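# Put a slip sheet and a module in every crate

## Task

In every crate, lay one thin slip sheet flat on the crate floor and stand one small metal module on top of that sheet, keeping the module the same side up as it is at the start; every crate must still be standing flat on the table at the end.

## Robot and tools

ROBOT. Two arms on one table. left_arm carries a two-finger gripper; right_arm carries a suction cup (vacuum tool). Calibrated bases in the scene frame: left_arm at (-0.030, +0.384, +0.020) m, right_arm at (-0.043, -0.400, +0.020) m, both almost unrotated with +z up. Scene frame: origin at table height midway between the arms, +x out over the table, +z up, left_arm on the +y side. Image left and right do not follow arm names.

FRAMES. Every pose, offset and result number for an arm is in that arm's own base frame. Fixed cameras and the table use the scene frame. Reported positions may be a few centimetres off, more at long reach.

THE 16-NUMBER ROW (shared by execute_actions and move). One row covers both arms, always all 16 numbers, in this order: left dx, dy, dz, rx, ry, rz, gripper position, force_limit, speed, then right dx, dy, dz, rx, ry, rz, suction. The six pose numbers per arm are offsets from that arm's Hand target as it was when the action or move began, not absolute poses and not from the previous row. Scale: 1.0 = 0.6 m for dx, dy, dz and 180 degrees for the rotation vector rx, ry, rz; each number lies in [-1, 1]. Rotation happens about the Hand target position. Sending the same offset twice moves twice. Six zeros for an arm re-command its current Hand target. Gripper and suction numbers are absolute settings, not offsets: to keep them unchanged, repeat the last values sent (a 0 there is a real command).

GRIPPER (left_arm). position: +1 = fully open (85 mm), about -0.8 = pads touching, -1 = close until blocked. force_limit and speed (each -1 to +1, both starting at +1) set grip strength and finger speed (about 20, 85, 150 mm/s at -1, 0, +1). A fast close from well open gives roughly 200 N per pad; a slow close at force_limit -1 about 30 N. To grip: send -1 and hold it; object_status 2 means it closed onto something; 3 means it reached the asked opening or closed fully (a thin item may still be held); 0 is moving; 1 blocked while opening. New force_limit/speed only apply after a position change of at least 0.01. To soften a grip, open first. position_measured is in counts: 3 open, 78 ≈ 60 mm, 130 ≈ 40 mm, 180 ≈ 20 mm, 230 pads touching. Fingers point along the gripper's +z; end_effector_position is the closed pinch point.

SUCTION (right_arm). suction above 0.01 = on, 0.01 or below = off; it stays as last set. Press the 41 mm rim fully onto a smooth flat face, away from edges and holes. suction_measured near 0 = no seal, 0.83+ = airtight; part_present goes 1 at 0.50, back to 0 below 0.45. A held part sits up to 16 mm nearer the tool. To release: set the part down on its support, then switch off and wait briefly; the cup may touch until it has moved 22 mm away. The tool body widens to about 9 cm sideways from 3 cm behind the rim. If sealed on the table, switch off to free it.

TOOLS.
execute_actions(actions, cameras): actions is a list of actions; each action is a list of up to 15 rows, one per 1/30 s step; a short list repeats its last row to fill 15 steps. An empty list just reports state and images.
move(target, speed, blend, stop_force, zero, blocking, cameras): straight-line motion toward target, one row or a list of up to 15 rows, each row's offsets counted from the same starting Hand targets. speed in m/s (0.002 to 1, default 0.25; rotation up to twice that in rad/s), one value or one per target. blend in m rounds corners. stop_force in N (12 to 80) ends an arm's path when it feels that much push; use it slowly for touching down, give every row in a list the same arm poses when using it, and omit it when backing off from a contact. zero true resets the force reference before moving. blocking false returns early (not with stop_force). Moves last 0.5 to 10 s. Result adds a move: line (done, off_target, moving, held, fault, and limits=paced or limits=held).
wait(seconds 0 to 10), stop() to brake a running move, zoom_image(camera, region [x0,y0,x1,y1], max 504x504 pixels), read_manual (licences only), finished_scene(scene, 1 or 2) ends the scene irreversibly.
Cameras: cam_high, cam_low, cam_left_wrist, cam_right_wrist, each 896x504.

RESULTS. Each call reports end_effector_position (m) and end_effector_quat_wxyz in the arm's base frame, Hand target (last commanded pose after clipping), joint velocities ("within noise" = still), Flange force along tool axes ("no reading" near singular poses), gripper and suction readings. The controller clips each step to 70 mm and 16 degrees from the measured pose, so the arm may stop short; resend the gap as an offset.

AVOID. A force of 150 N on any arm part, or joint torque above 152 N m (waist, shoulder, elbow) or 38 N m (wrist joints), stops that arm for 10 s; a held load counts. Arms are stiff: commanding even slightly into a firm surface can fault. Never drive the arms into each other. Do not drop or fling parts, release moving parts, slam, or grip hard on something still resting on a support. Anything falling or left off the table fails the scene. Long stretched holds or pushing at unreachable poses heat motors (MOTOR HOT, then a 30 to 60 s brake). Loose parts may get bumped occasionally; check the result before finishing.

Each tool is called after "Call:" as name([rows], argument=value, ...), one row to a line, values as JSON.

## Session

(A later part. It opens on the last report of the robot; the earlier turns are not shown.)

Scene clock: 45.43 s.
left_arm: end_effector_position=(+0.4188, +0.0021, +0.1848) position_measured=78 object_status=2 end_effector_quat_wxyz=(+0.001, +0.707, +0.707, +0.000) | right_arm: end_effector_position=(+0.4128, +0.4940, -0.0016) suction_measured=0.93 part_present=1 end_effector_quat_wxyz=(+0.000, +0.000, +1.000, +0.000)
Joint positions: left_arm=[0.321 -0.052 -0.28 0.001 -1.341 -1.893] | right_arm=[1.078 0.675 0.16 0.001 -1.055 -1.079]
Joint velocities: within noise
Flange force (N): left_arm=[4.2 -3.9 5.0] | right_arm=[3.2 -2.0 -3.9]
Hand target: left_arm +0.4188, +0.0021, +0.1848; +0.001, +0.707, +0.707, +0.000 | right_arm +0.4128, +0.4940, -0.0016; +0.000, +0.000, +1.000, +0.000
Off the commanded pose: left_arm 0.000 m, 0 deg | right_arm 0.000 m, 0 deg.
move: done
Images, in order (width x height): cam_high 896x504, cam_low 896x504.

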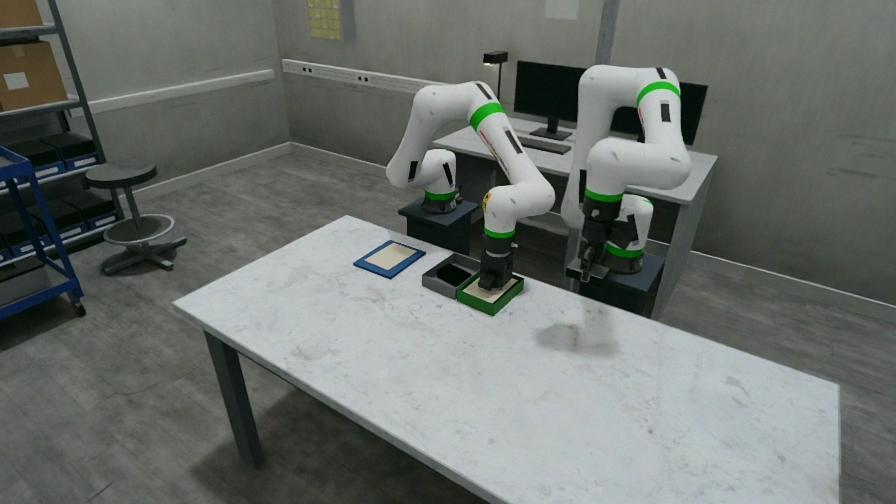

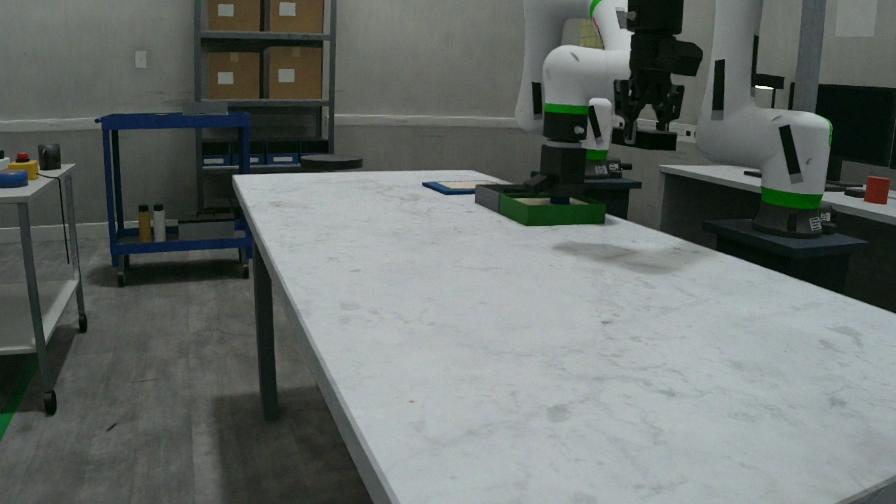

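Call:
move(target=[0,0,0,0,0,0,-1,-0.7,-0.8, 0,0,-0.06,0,0,0,1], cameras=[], speed=0.02, stop_force=12)

Call:
move(target=[0,0,0,0,0,0,-1,-0.7,-0.8, 0,0,0.001,0,0,0,0], cameras=["cam_high"])

Call:
wait(seconds=0.5, cameras=[])

Scene clock: 47.70 s.
left_arm: end_effector_position=(+0.4188, +0.0021, +0.1848) position_measured=78 object_status=2 end_effector_quat_wxyz=(+0.001, +0.707, +0.707, +0.000) | right_arm: end_effector_position=(+0.4130, +0.4941, -0.0314) suction_measured=0.93 part_present=1 end_effector_quat_wxyz=(+0.001, +0.000, +1.000, +0.000)
Joint positions: left_arm=[0.321 -0.052 -0.28 0.001 -1.341 -1.893] | right_arm=[1.078 0.713 0.144 0.001 -1.001 -1.079]
Joint velocities: within noise
Flange force (N): left_arm=[4.2 -4.2 4.6] | right_arm=[5.4 -4.0 -29.1]
Hand target: left_arm +0.4188, +0.0021, +0.1848; +0.001, +0.707, +0.707, +0.000 | right_arm +0.4130, +0.4941, -0.0314; +0.001, +0.000, +1.000, +0.000 (not the last commanded pose)
Off the commanded pose: left_arm 0.000 m, 0 deg | right_arm 0.006 m, 0 deg.
move: contact (right_arm)
No camera images: "cameras" was empty.

Scene clock: 48.40 s.
left_arm: end_effector_position=(+0.4188, +0.0021, +0.1848) position_measured=78 object_status=2 end_effector_quat_wxyz=(+0.001, +0.707, +0.707, +0.000) | right_arm: end_effector_position=(+0.4130, +0.4941, -0.0309) suction_measured=0.00 part_present=0 end_effector_quat_wxyz=(+0.001, +0.000, +1.000, +0.000)
Joint positions: left_arm=[0.321 -0.052 -0.28 0.001 -1.341 -1.893] | right_arm=[1.078 0.712 0.144 0.001 -1.002 -1.079]
Joint velocities: within noise
Flange force (N): left_arm=[4.5 -4.1 4.8] | right_arm=[7.5 -3.9 -36.5]
Hand target: left_arm +0.4188, +0.0021, +0.1848; +0.001, +0.707, +0.707, +0.000 | right_arm +0.4130, +0.4941, -0.0308; +0.001, +0.000, +1.000, +0.000
Off the commanded pose: left_arm 0.000 m, 0 deg | right_arm 0.000 m, 0 deg.
move: done
Images, in order (width x height): cam_high 896x504.

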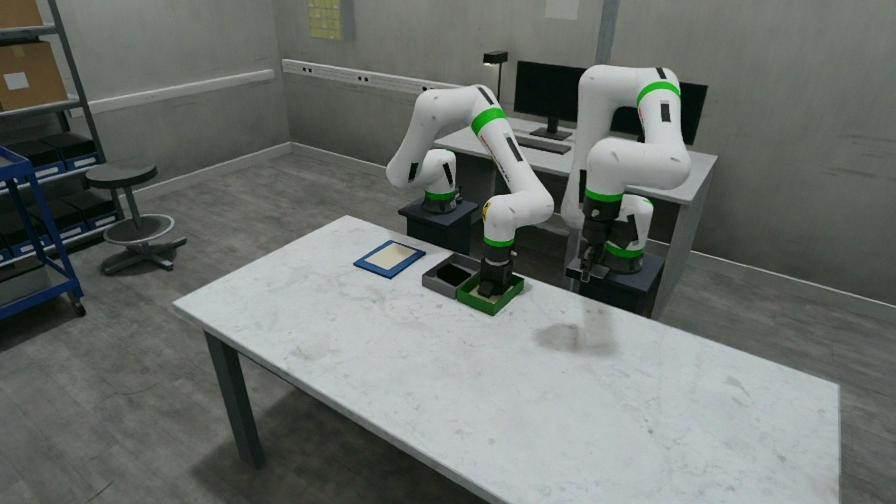

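Scene clock: 48.90 s.
left_arm: end_effector_position=(+0.4188, +0.0021, +0.1848) position_measured=78 object_status=2 end_effector_quat_wxyz=(+0.001, +0.707, +0.707, +0.000) | right_arm: end_effector_position=(+0.4130, +0.4941, -0.0308) suction_measured=0.00 part_present=0 end_effector_quat_wxyz=(+0.001, +0.000, +1.000, +0.000)
Joint positions: left_arm=[0.321 -0.052 -0.28 0.001 -1.341 -1.893] | right_arm=[1.078 0.712 0.144 0.001 -1.002 -1.079]
Joint velocities: within noise
Flange force (N): left_arm=[4.2 -3.8 5.0] | right_arm=[7.4 -3.4 -35.8]
Hand target: left_arm +0.4188, +0.0021, +0.1848; +0.001, +0.707, +0.707, +0.000 | right_arm +0.4130, +0.4941, -0.0308; +0.001, +0.000, +1.000, +0.000
Off the commanded pose: left_arm 0.000 m, 0 deg | right_arm 0.000 m, 0 deg.
wait: 0.50 s; at rest by 0.17 s
No camera images: "cameras" was empty.

Call:
move([
  [0,0,0,0,0,0,-1,-0.7,-0.8, 0,0,0.18,0,0,0,0],
  [0,0,0,0,0,0,-1,-0.7,-0.8, 0.18,-0.1,0.465,0,0,0,0],
], cameras=["cam_right_wrist","cam_high"], blend=0.03)

Call:
zoom_image(camera="cam_right_wrist", region=[250, 0, 754, 330])

Scene clock: 50.97 s.
left_arm: end_effector_position=(+0.4188, +0.0021, +0.1848) position_measured=78 object_status=2 end_effector_quat_wxyz=(+0.001, +0.707, +0.707, +0.000) | right_arm: end_effector_position=(+0.5209, +0.4341, +0.2481) suction_measured=0.00 part_present=0 end_effector_quat_wxyz=(+0.001, +0.000, +1.000, +0.000)
Joint positions: left_arm=[0.321 -0.052 -0.28 0.001 -1.341 -1.893] | right_arm=[0.888 0.613 0.665 0.001 -1.622 -0.888]
Joint velocities: within noise
Flange force (N): left_arm=[4.5 -3.6 4.8] | right_arm=[5.0 -3.3 -1.7]
Hand target: left_arm +0.4188, +0.0021, +0.1848; +0.001, +0.707, +0.707, +0.000 | right_arm +0.5210, +0.4341, +0.2482; +0.001, +0.000, +1.000, +0.000
Off the commanded pose: left_arm 0.000 m, 0 deg | right_arm 0.000 m, 0 deg.
move: done
Images, in order (width x height): cam_high 896x504, cam_right_wrist 896x504.

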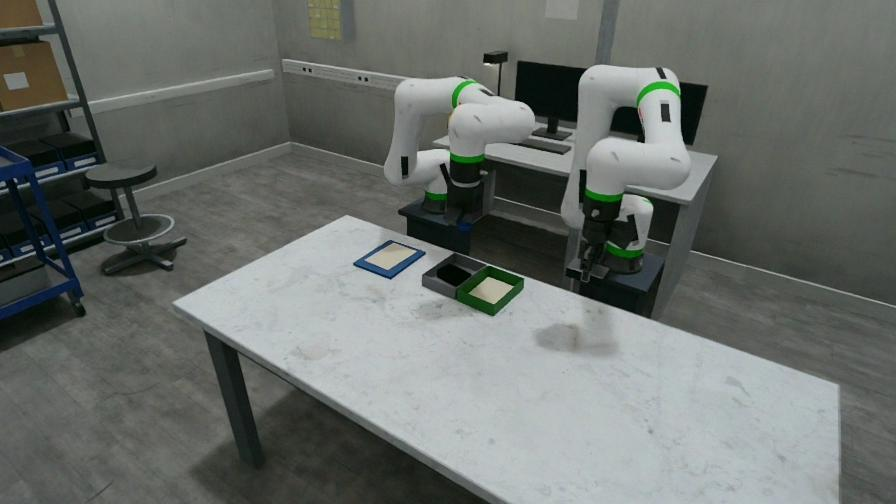

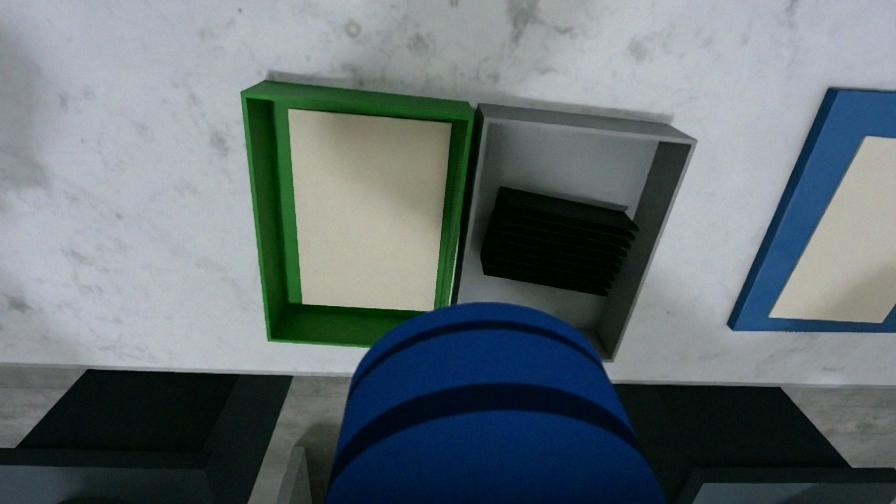

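Scaled by 1.000.

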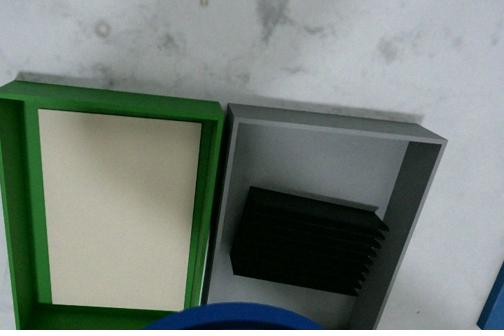

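Call:
move(target=[0,0,0,0,0,0,-1,-0.7,-0.8, 0,-0.1135,0,0,0,0,0], cameras=["cam_right_wrist"])

Call:
zoom_image(camera="cam_right_wrist", region=[280, 40, 680, 340])

Scene clock: 53.77 s.
left_arm: end_effector_position=(+0.4188, +0.0021, +0.1848) position_measured=78 object_status=2 end_effector_quat_wxyz=(+0.001, +0.707, +0.707, +0.000) | right_arm: end_effector_position=(+0.5209, +0.3661, +0.2481) suction_measured=0.00 part_present=0 end_effector_quat_wxyz=(+0.001, +0.000, +1.000, +0.000)
Joint positions: left_arm=[0.321 -0.052 -0.28 0.001 -1.341 -1.893] | right_arm=[0.819 0.49 0.481 0.001 -1.561 -0.818]
Joint velocities: within noise
Flange force (N): left_arm=[4.4 -4.1 4.9] | right_arm=[4.5 -1.9 -2.2]
Hand target: left_arm +0.4188, +0.0021, +0.1848; +0.001, +0.707, +0.707, +0.000 | right_arm +0.5210, +0.3660, +0.2482; +0.001, +0.000, +1.000, +0.000
Off the commanded pose: left_arm 0.000 m, 0 deg | right_arm 0.000 m, 0 deg.
move: done
Images, in order (width x height): cam_right_wrist 896x504.

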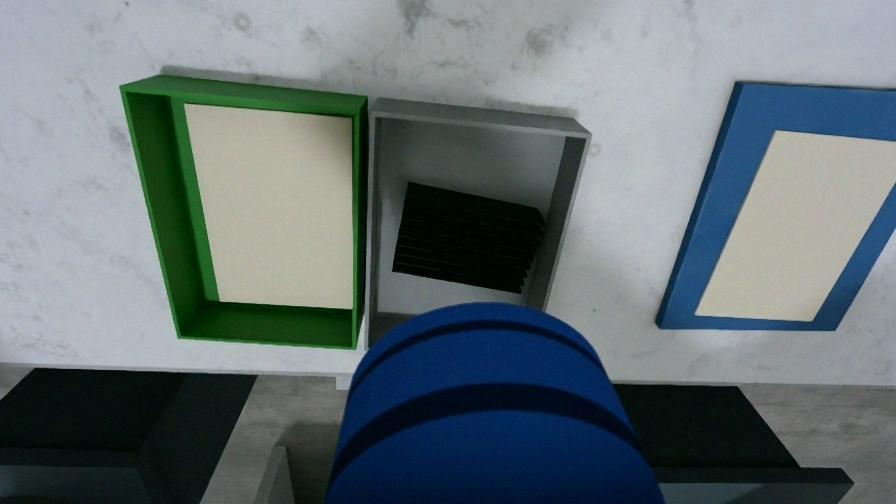

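Scaled by 1.260 from the camera's 896x504 image, which has a finer 1280x720 frame.

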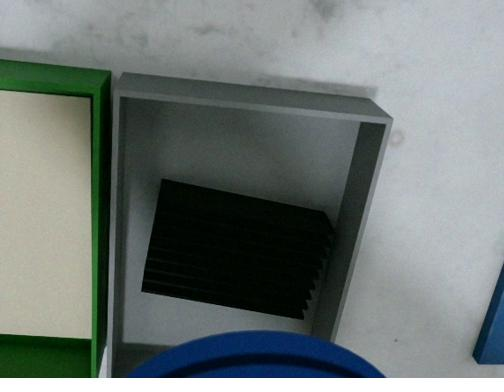

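Call:
move([
  [-0.02,-0.4985,-0.05,0,0,-0.014,-1,-0.7,-0.8, -0.0107,-0.433,0,0,0,0,0],
  [-0.02,-0.4985,-0.2247,0,0,-0.014,-1,-0.7,-0.8, -0.0107,-0.433,0,0,0,0,0],
], cameras=["cam_right_wrist","cam_high","cam_left_wrist","cam_low"], blend=0.02)

Call:
zoom_image(camera="cam_high", region=[430, 240, 550, 330])

Call:
zoom_image(camera="cam_low", region=[470, 150, 630, 240])

Scene clock: 56.83 s.
left_arm: end_effector_position=(+0.4068, -0.2970, +0.0500) position_measured=78 object_status=2 end_effector_quat_wxyz=(+0.001, +0.723, +0.691, +0.001) | right_arm: end_effector_position=(+0.5145, +0.1062, +0.2482) suction_measured=0.00 part_present=0 end_effector_quat_wxyz=(+0.001, +0.000, +1.000, +0.000)
Joint positions: left_arm=[-0.37 0.283 -0.244 0 -1.042 -1.245] | right_arm=[0.454 0.199 0.096 0 -1.467 -0.454]
Joint velocities: within noise
Flange force (N): left_arm=[6.3 -2.8 2.7] | right_arm=[3.5 0.4 -1.9]
Hand target: left_arm +0.4068, -0.2970, +0.0500; +0.001, +0.723, +0.691, +0.000 | right_arm +0.5145, +0.1062, +0.2482; +0.001, +0.000, +1.000, +0.000
Off the commanded pose: left_arm 0.000 m, 0 deg | right_arm 0.000 m, 0 deg.
move: done

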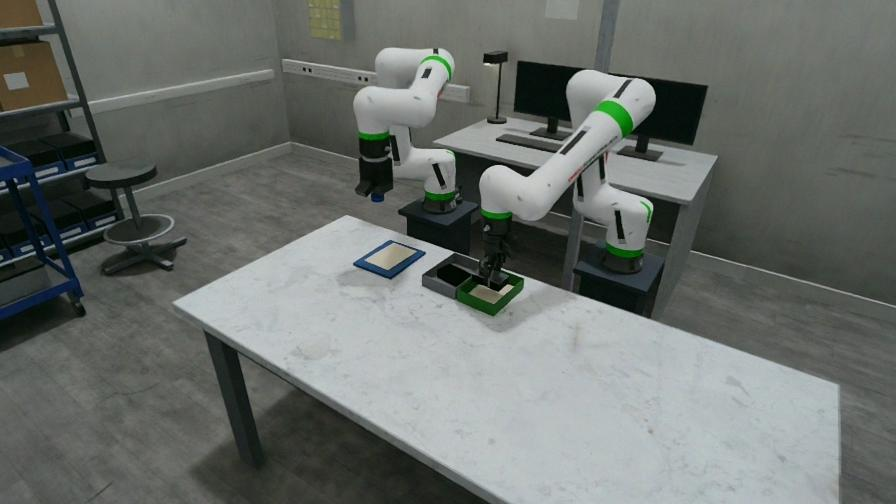

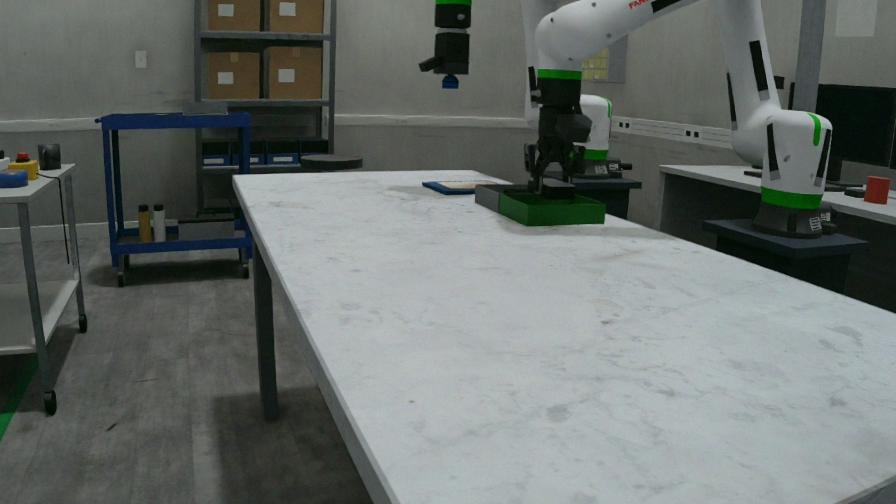

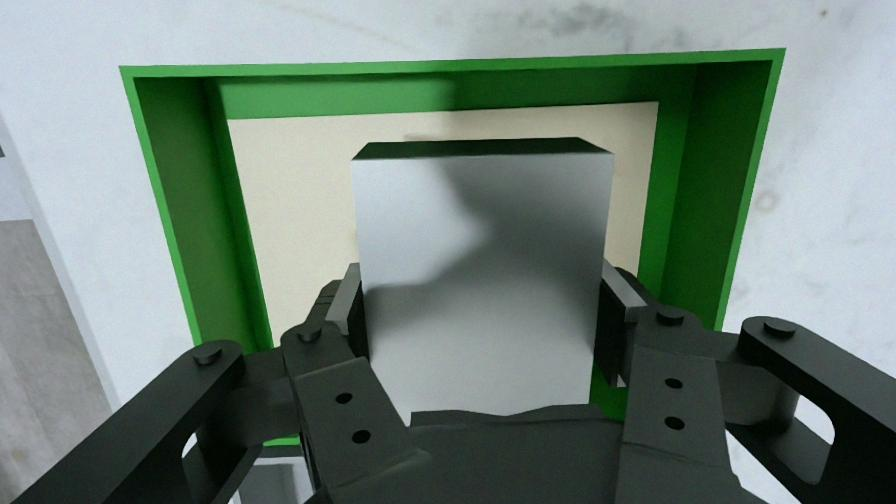

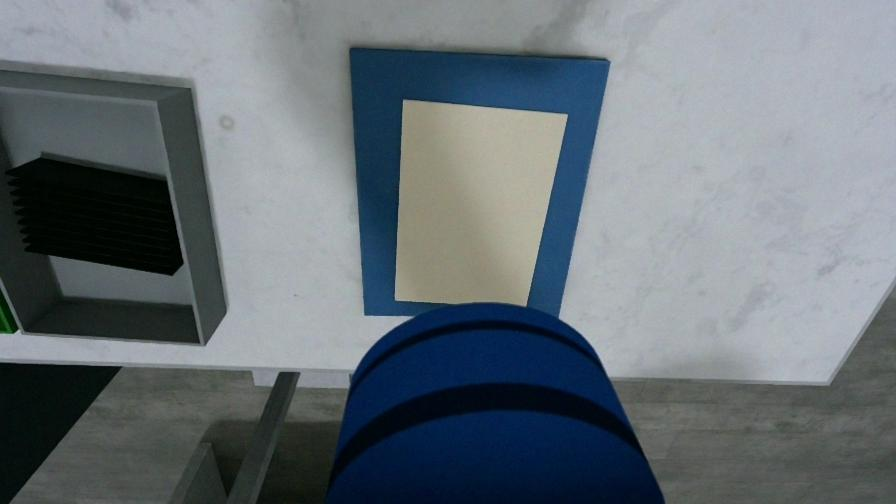

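Scaled by 4.200 from the camera's 896x504 image, which has a finer 1280x720 frame.

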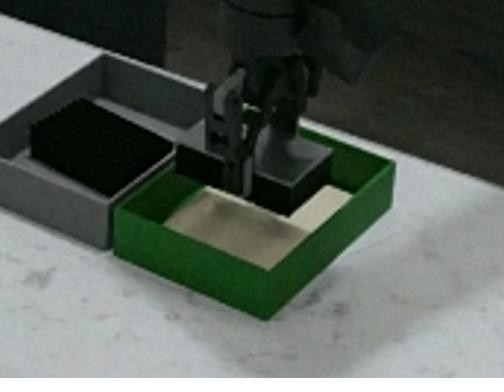

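Scaled by 3.150 from the camera's 896x504 image, which has a finer 1280x720 frame.

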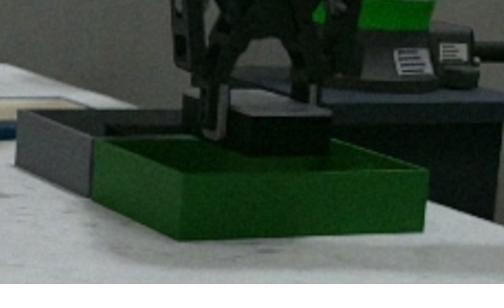

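Call:
move(target=[-0.013,0,-0.06,0,0,0.006,-1,-0.7,-0.8, 0,0,0,0,0,0,0], cameras=["cam_left_wrist"], speed=0.12)

Call:
move(target=[0,0,-0.025,0,0,0,-1,-0.7,-0.8, 0,0,0,0,0,0,0], cameras=["cam_left_wrist"], speed=0.02, stop_force=12)

Scene clock: 58.13 s.
left_arm: end_effector_position=(+0.3990, -0.2970, +0.0140) position_measured=78 object_status=2 end_effector_quat_wxyz=(+0.001, +0.716, +0.698, +0.000) | right_arm: end_effector_position=(+0.5145, +0.1062, +0.2482) suction_measured=0.00 part_present=0 end_effector_quat_wxyz=(+0.001, +0.000, +1.000, +0.000)
Joint positions: left_arm=[-0.376 0.318 -0.296 0 -0.955 -1.221] | right_arm=[0.454 0.199 0.096 0 -1.467 -0.454]
Joint velocities: within noise
Flange force (N): left_arm=[4.7 0.0 4.3] | right_arm=[4.1 0.4 -1.9]
Hand target: left_arm +0.3990, -0.2970, +0.0140; +0.001, +0.716, +0.698, +0.000 | right_arm +0.5145, +0.1062, +0.2482; +0.001, +0.000, +1.000, +0.000
Off the commanded pose: left_arm 0.000 m, 0 deg | right_arm 0.000 m, 0 deg.
move: done
Images, in order (width x height): cam_left_wrist 896x504.

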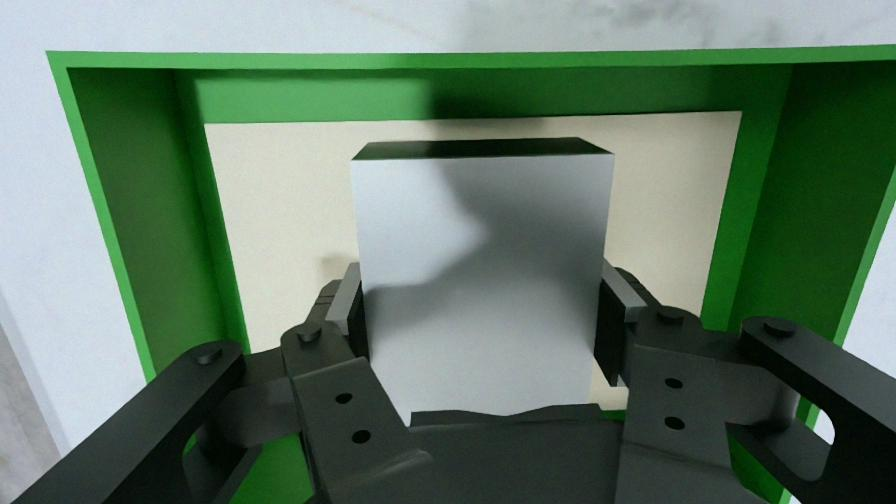

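Scene clock: 59.17 s.
left_arm: end_effector_position=(+0.3991, -0.2970, +0.0045) position_measured=78 object_status=2 end_effector_quat_wxyz=(+0.001, +0.716, +0.698, +0.001) | right_arm: end_effector_position=(+0.5145, +0.1062, +0.2482) suction_measured=0.00 part_present=0 end_effector_quat_wxyz=(+0.001, +0.000, +1.000, +0.000)
Joint positions: left_arm=[-0.376 0.333 -0.304 0 -0.932 -1.221] | right_arm=[0.454 0.199 0.096 0 -1.467 -0.454]
Joint velocities: within noise
Flange force (N): left_arm=[9.7 -5.7 -47.1] | right_arm=[3.7 0.2 -2.2]
Hand target: left_arm +0.3991, -0.2970, +0.0044; +0.001, +0.716, +0.698, +0.001 (not the last commanded pose) | right_arm +0.5145, +0.1062, +0.2482; +0.001, +0.000, +1.000, +0.000
Off the commanded pose: left_arm 0.005 m, 0 deg | right_arm 0.000 m, 0 deg.
move: contact (left_arm)
Images, in order (width x height): cam_left_wrist 896x504.

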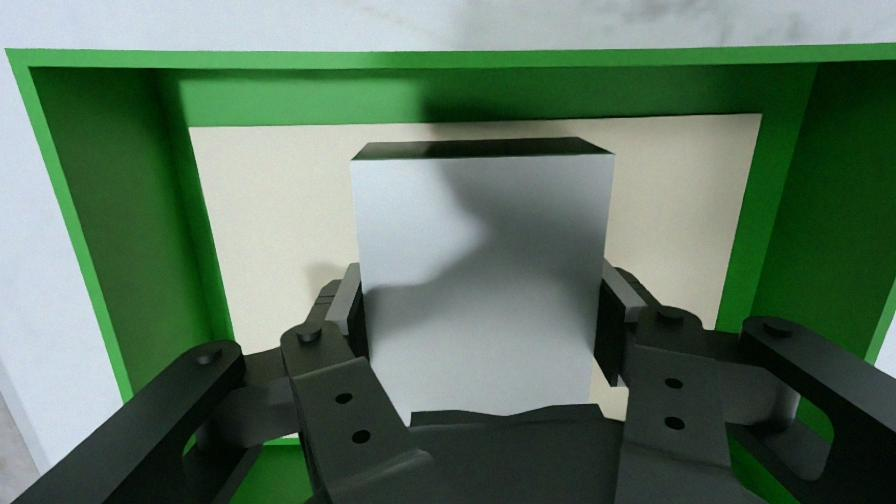

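Call:
move(target=[0,0,0.0012,0,0,0,-1,-0.7,-0.8, 0,0,0,0,0,0,0], cameras=[], speed=0.02)

Call:
move(target=[0,0,0.0005,0,0,0,1,-0.7,-0.5, 0,0,0,0,0,0,0], cameras=["cam_left_wrist"], speed=0.02)

Call:
move([
  [0,0,0.15,0,0,0,1,-0.7,-0.5, 0,0,0,0,0,0,0],
  [0.02,-0.1,0.3,0,0,0,1,-0.7,-0.5, 0,0,0,0,0,0,0],
], cameras=["cam_left_wrist","cam_high"], speed=0.15)

Scene clock: 60.33 s.
left_arm: end_effector_position=(+0.3991, -0.2970, +0.0051) position_measured=78 object_status=2 end_effector_quat_wxyz=(+0.001, +0.716, +0.698, +0.001) | right_arm: end_effector_position=(+0.5145, +0.1062, +0.2482) suction_measured=0.00 part_present=0 end_effector_quat_wxyz=(+0.001, +0.000, +1.000, +0.000)
Joint positions: left_arm=[-0.376 0.332 -0.303 -0.001 -0.934 -1.221] | right_arm=[0.454 0.199 0.096 0 -1.467 -0.454]
Joint velocities: within noise
Flange force (N): left_arm=[3.4 -0.2 0.4] | right_arm=[3.4 0.0 -2.2]
Hand target: left_arm +0.3991, -0.2970, +0.0052; +0.001, +0.716, +0.698, +0.001 | right_arm +0.5145, +0.1062, +0.2482; +0.001, +0.000, +1.000, +0.000
Off the commanded pose: left_arm 0.000 m, 0 deg | right_arm 0.000 m, 0 deg.
move: done
No camera images: "cameras" was empty.

Scene clock: 61.17 s.
left_arm: end_effector_position=(+0.3991, -0.2970, +0.0055) position_measured=3 object_status=3 end_effector_quat_wxyz=(+0.001, +0.716, +0.698, +0.001) | right_arm: end_effector_position=(+0.5145, +0.1062, +0.2482) suction_measured=0.00 part_present=0 end_effector_quat_wxyz=(+0.001, +0.000, +1.000, +0.000)
Joint positions: left_arm=[-0.376 0.331 -0.303 0 -0.935 -1.221] | right_arm=[0.454 0.199 0.096 0 -1.467 -0.454]
Joint velocities: within noise
Flange force (N): left_arm=[4.8 -0.4 3.0] | right_arm=[3.3 0.1 -2.1]
Hand target: left_arm +0.3991, -0.2970, +0.0055; +0.001, +0.716, +0.698, +0.001 | right_arm +0.5145, +0.1062, +0.2482; +0.001, +0.000, +1.000, +0.000
Off the commanded pose: left_arm 0.000 m, 0 deg | right_arm 0.000 m, 0 deg.
move: done
Images, in order (width x height): cam_left_wrist 896x504.

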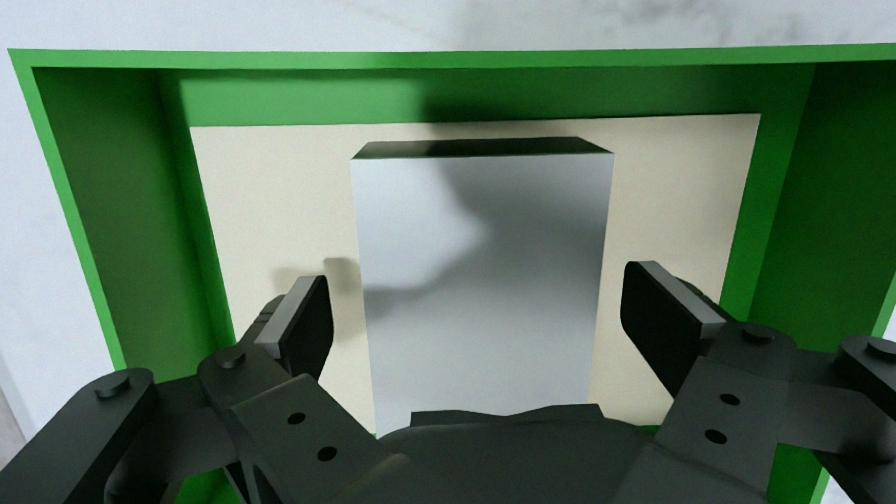

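Scene clock: 62.93 s.
left_arm: end_effector_position=(+0.4111, -0.3570, +0.1854) position_measured=3 object_status=3 end_effector_quat_wxyz=(+0.001, +0.716, +0.698, +0.001) | right_arm: end_effector_position=(+0.5145, +0.1062, +0.2482) suction_measured=0.00 part_present=0 end_effector_quat_wxyz=(+0.001, +0.000, +1.000, +0.000)
Joint positions: left_arm=[-0.474 0.262 0.068 -0.001 -1.375 -1.122] | right_arm=[0.454 0.199 0.096 0 -1.467 -0.454]
Joint velocities: within noise
Flange force (N): left_arm=[4.8 -0.6 3.8] | right_arm=[3.7 0.2 -2.2]
Hand target: left_arm +0.4111, -0.3570, +0.1855; +0.001, +0.716, +0.698, +0.001 | right_arm +0.5145, +0.1062, +0.2482; +0.001, +0.000, +1.000, +0.000
Off the commanded pose: left_arm 0.000 m, 0 deg | right_arm 0.000 m, 0 deg.
move: done
Images, in order (width x height): cam_high 896x504, cam_left_wrist 896x504.

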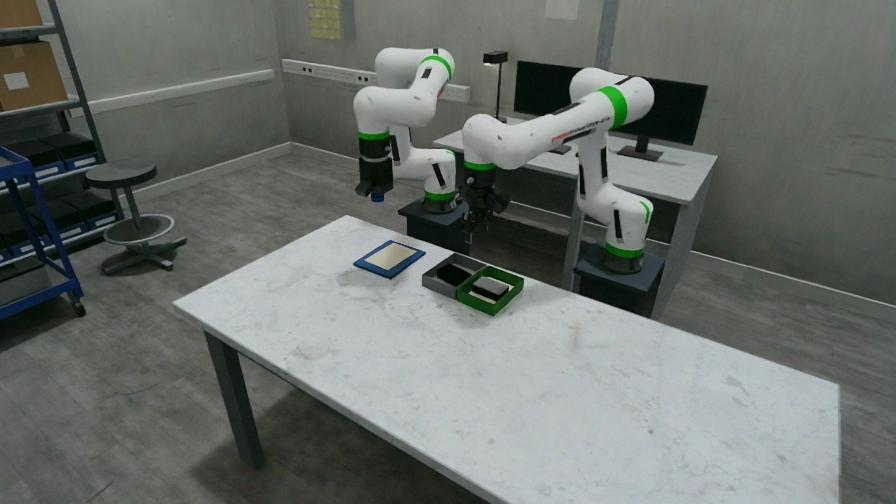

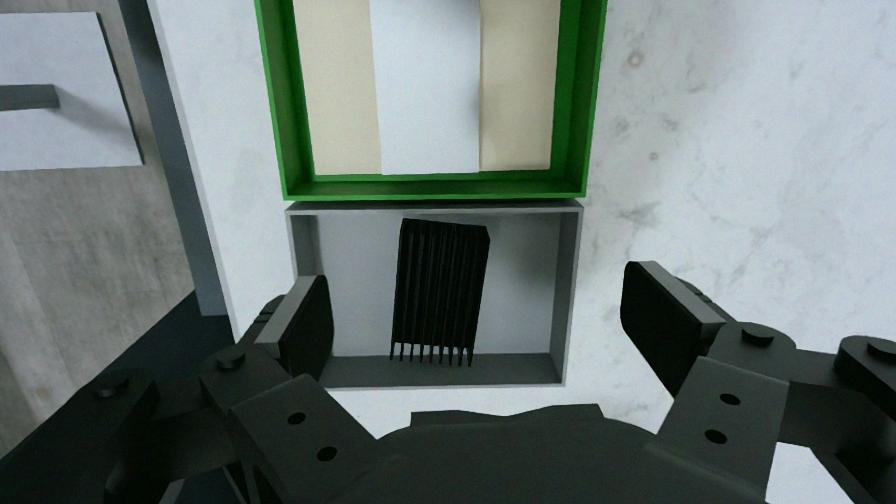

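Call:
zoom_image(camera="cam_left_wrist", region=[280, 190, 600, 400])

Scaled by 1.575 from the camera's 896x504 image, which has a finer 1280x720 frame.

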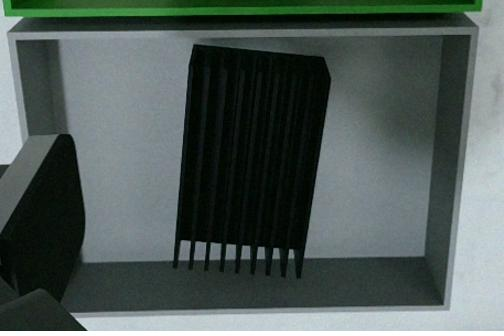

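Call:
move(target=[-0.029,-0.126,-0.209,0,0,-0.039,1,-0.7,-0.5, 0,0,0,0,0,0,0], cameras=["cam_left_wrist","cam_high"], speed=0.2)

Scene clock: 65.40 s.
left_arm: end_effector_position=(+0.3937, -0.4326, +0.0601) position_measured=3 object_status=3 end_effector_quat_wxyz=(+0.001, +0.758, +0.653, +0.001) | right_arm: end_effector_position=(+0.5145, +0.1062, +0.2482) suction_measured=0.00 part_present=0 end_effector_quat_wxyz=(+0.001, +0.000, +1.000, +0.000)
Joint positions: left_arm=[-0.609 0.454 0.019 -0.001 -1.135 -1.11] | right_arm=[0.454 0.199 0.096 0 -1.467 -0.454]
Joint velocities: within noise
Flange force (N): left_arm=[2.3 2.1 3.1] | right_arm=[3.7 0.3 -2.1]
Hand target: left_arm +0.3937, -0.4326, +0.0601; +0.001, +0.758, +0.653, +0.001 | right_arm +0.5145, +0.1062, +0.2482; +0.001, +0.000, +1.000, +0.000
Off the commanded pose: left_arm 0.000 m, 0 deg | right_arm 0.000 m, 0 deg.
move: done
Images, in order (width x height): cam_high 896x504, cam_left_wrist 896x504.

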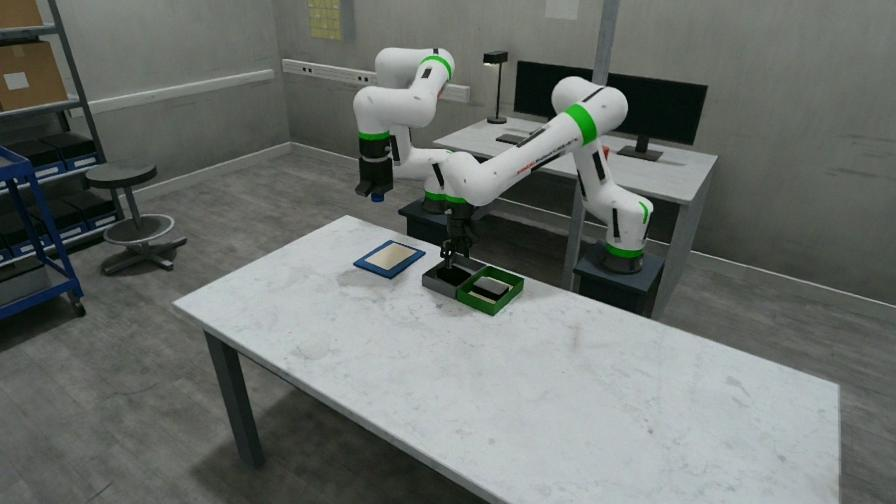

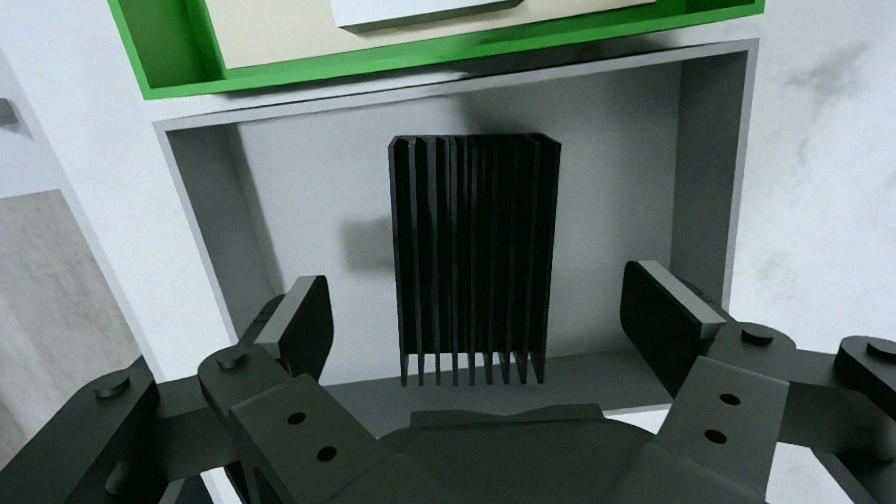

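Call:
move(target=[0,-0.005,-0.0893,0,0,-0.004,1,-0.7,-0.5, 0,0,0,0,0,0,0], cameras=["cam_left_wrist"], speed=0.08)

Call:
move(target=[0,0,0,0,0,0,-1,-0.7,-0.8, 0,0,0,0,0,0,0], cameras=["cam_left_wrist","cam_high"])

Scene clock: 66.93 s.
left_arm: end_effector_position=(+0.3937, -0.4356, +0.0065) position_measured=3 object_status=3 end_effector_quat_wxyz=(+0.001, +0.762, +0.648, +0.001) | right_arm: end_effector_position=(+0.5145, +0.1062, +0.2482) suction_measured=0.00 part_present=0 end_effector_quat_wxyz=(+0.001, +0.000, +1.000, +0.000)
Joint positions: left_arm=[-0.613 0.52 -0.022 -0.001 -1.027 -1.119] | right_arm=[0.454 0.199 0.096 0 -1.467 -0.454]
Joint velocities: within noise
Flange force (N): left_arm=[4.3 -0.3 3.2] | right_arm=[3.2 -0.2 -2.2]
Hand target: left_arm +0.3937, -0.4356, +0.0065; +0.001, +0.762, +0.648, +0.001 | right_arm +0.5145, +0.1062, +0.2482; +0.001, +0.000, +1.000, +0.000
Off the commanded pose: left_arm 0.000 m, 0 deg | right_arm 0.000 m, 0 deg.
move: done
Images, in order (width x height): cam_left_wrist 896x504.

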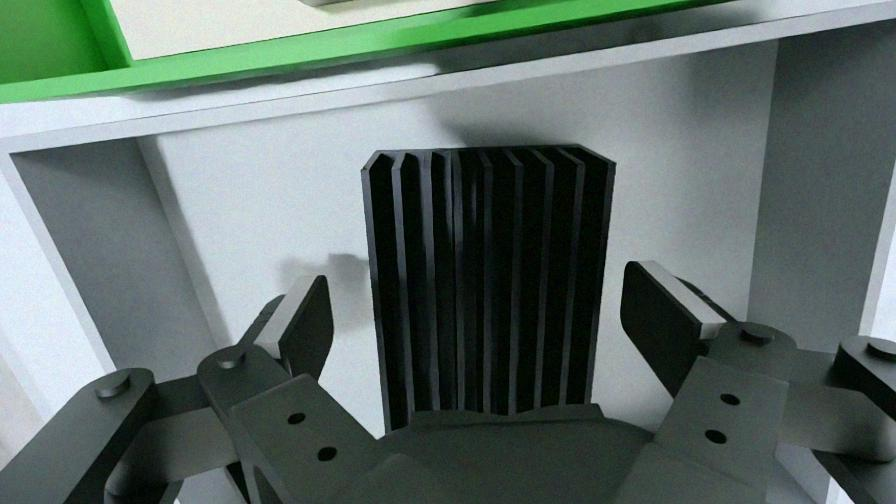

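Scene clock: 68.07 s.
left_arm: end_effector_position=(+0.3937, -0.4356, +0.0065) position_measured=79 object_status=2 end_effector_quat_wxyz=(+0.001, +0.762, +0.648, +0.001) | right_arm: end_effector_position=(+0.5145, +0.1062, +0.2482) suction_measured=0.00 part_present=0 end_effector_quat_wxyz=(+0.001, +0.000, +1.000, +0.000)
Joint positions: left_arm=[-0.613 0.52 -0.022 -0.001 -1.027 -1.119] | right_arm=[0.454 0.199 0.096 0 -1.467 -0.454]
Joint velocities: within noise
Flange force (N): left_arm=[5.4 0.5 -9.1] | right_arm=[3.6 0.2 -2.2]
Hand target: left_arm +0.3937, -0.4356, +0.0065; +0.001, +0.762, +0.648, +0.001 | right_arm +0.5145, +0.1062, +0.2482; +0.001, +0.000, +1.000, +0.000
Off the commanded pose: left_arm 0.000 m, 0 deg | right_arm 0.000 m, 0 deg.
move: done
Images, in order (width x height): cam_high 896x504, cam_left_wrist 896x504.

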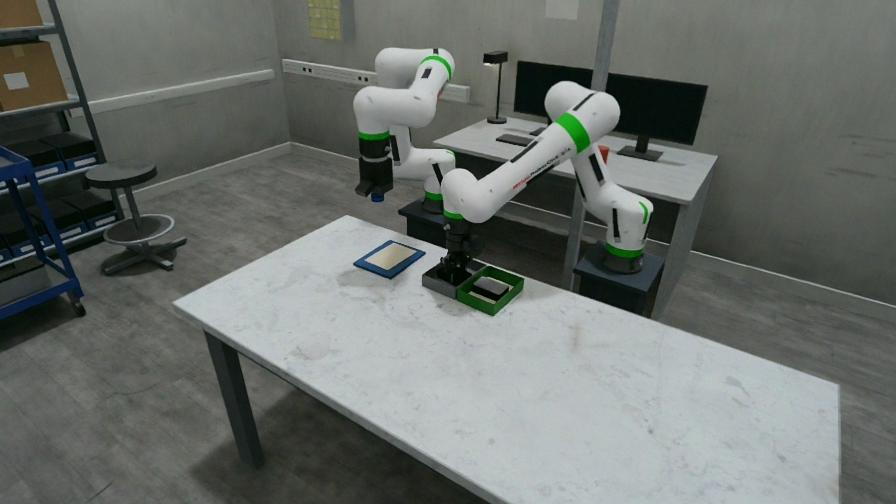

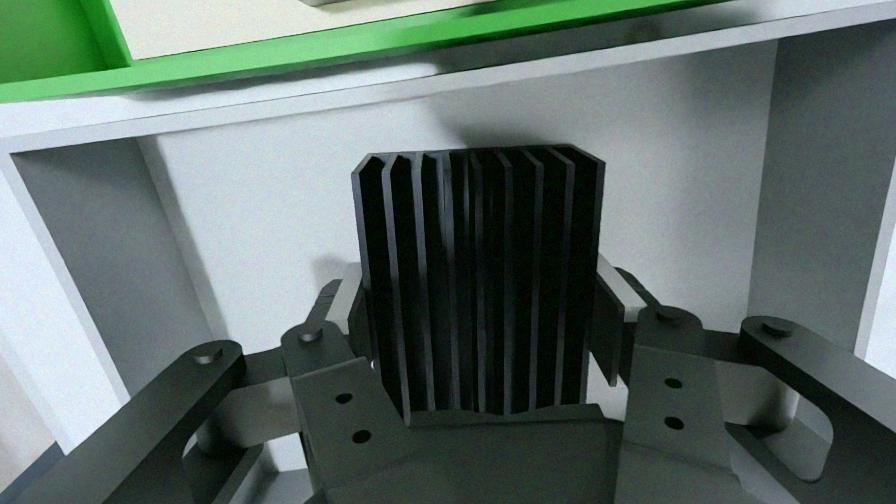

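Call:
move([
  [0,0,0.2,0,0,0,-1,-0.7,-0.8, -0.1575,-0.0303,-0.25,0,0,0,0],
  [0,0.56,0.25,0,0,0,-1,-0.7,-0.8, -0.1575,-0.0303,-0.4003,0,0,0,0],
], cameras=["cam_right_wrist","cam_high"], blend=0.05)

Call:
move(target=[0,0,0,0,0,0,-1,-0.7,-0.8, 0,0,-0.06,0,0,0,1], cameras=["cam_right_wrist","cam_high"], speed=0.02, stop_force=12)

Scene clock: 71.40 s.
left_arm: end_effector_position=(+0.3937, -0.0997, +0.1565) position_measured=79 object_status=2 end_effector_quat_wxyz=(+0.001, +0.762, +0.648, +0.000) | right_arm: end_effector_position=(+0.4200, +0.0881, +0.0080) suction_measured=0.00 part_present=0 end_effector_quat_wxyz=(+0.001, +0.000, +1.000, +0.000)
Joint positions: left_arm=[0.079 -0.066 -0.362 0.001 -1.273 -1.811] | right_arm=[0.515 0.209 -0.51 0.001 -0.851 -0.515]
Joint velocities: within noise
Flange force (N): left_arm=[5.3 -4.2 5.1] | right_arm=[2.9 0.3 -4.0]
Hand target: left_arm +0.3937, -0.0996, +0.1565; +0.001, +0.762, +0.648, +0.001 | right_arm +0.4200, +0.0880, +0.0080; +0.001, +0.000, +1.000, +0.000
Off the commanded pose: left_arm 0.000 m, 0 deg | right_arm 0.000 m, 0 deg.
move: done
Images, in order (width x height): cam_high 896x504, cam_right_wrist 896x504.

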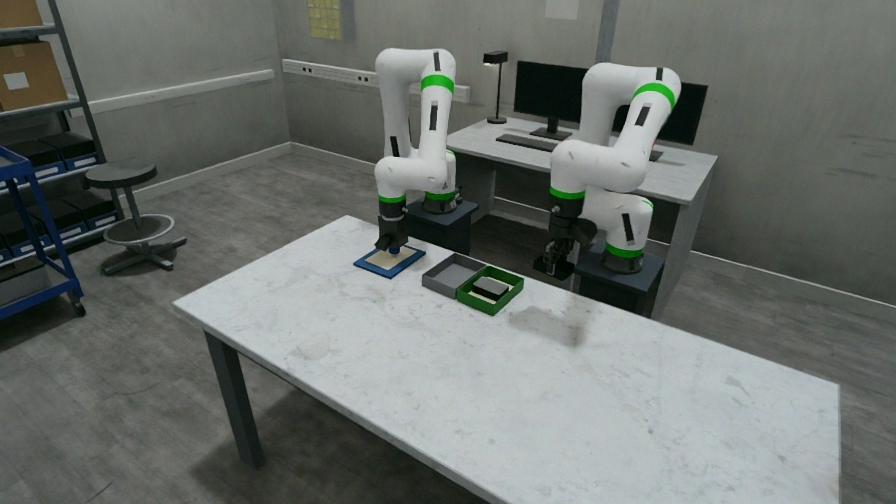

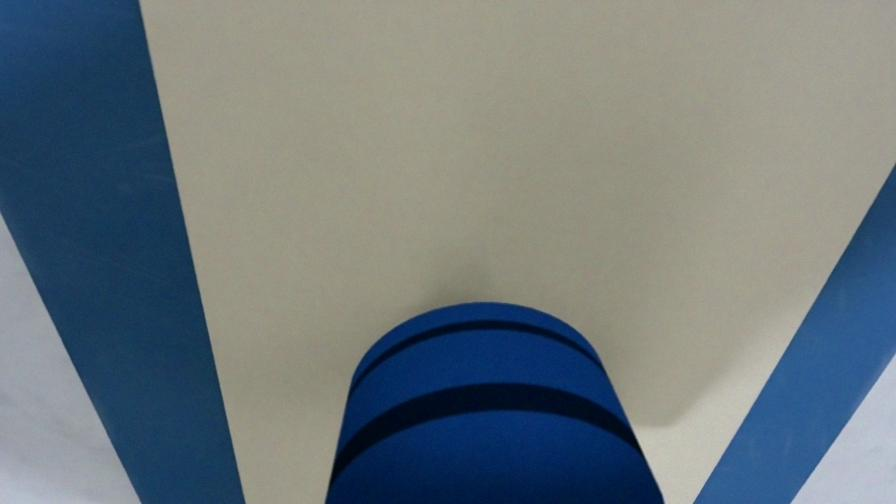

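Scene clock: 73.63 s.
left_arm: end_effector_position=(+0.3937, -0.0996, +0.1565) position_measured=79 object_status=2 end_effector_quat_wxyz=(+0.001, +0.762, +0.648, +0.001) | right_arm: end_effector_position=(+0.4201, +0.0881, -0.0252) suction_measured=0.93 part_present=1 end_effector_quat_wxyz=(+0.001, +0.000, +1.000, +0.000)
Joint positions: left_arm=[0.079 -0.066 -0.362 0.001 -1.273 -1.811] | right_arm=[0.515 0.273 -0.532 0.001 -0.764 -0.515]
Joint velocities: within noise
Flange force (N): left_arm=[4.8 -3.1 5.6] | right_arm=[12.1 -0.9 -46.0]
Hand target: left_arm +0.3937, -0.0996, +0.1565; +0.001, +0.762, +0.648, +0.001 | right_arm +0.4201, +0.0881, -0.0252; +0.001, +0.000, +1.000, +0.000 (not the last commanded pose)
Off the commanded pose: left_arm 0.000 m, 0 deg | right_arm 0.003 m, 0 deg.
move: contact (right_arm)
Images, in order (width x height): cam_high 896x504, cam_right_wrist 896x504.

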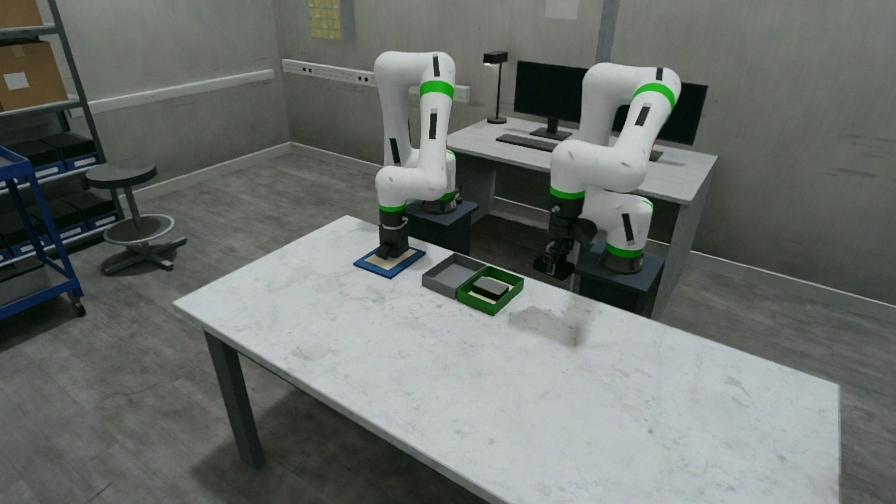

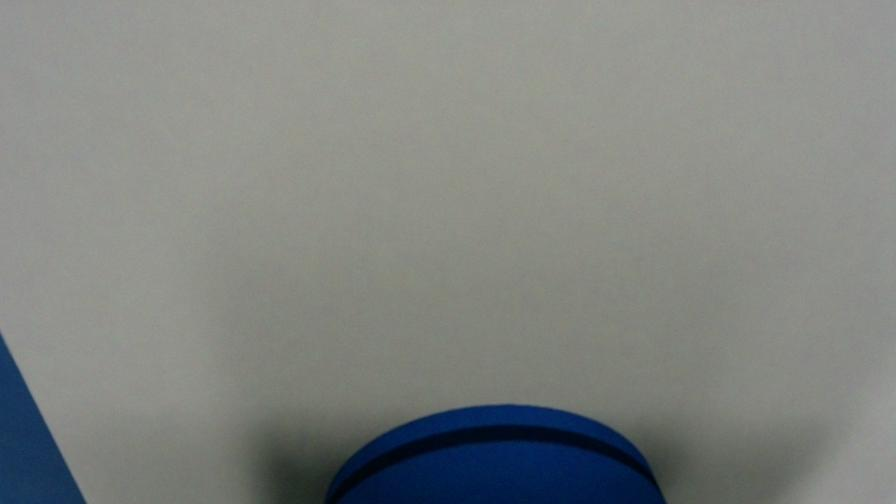

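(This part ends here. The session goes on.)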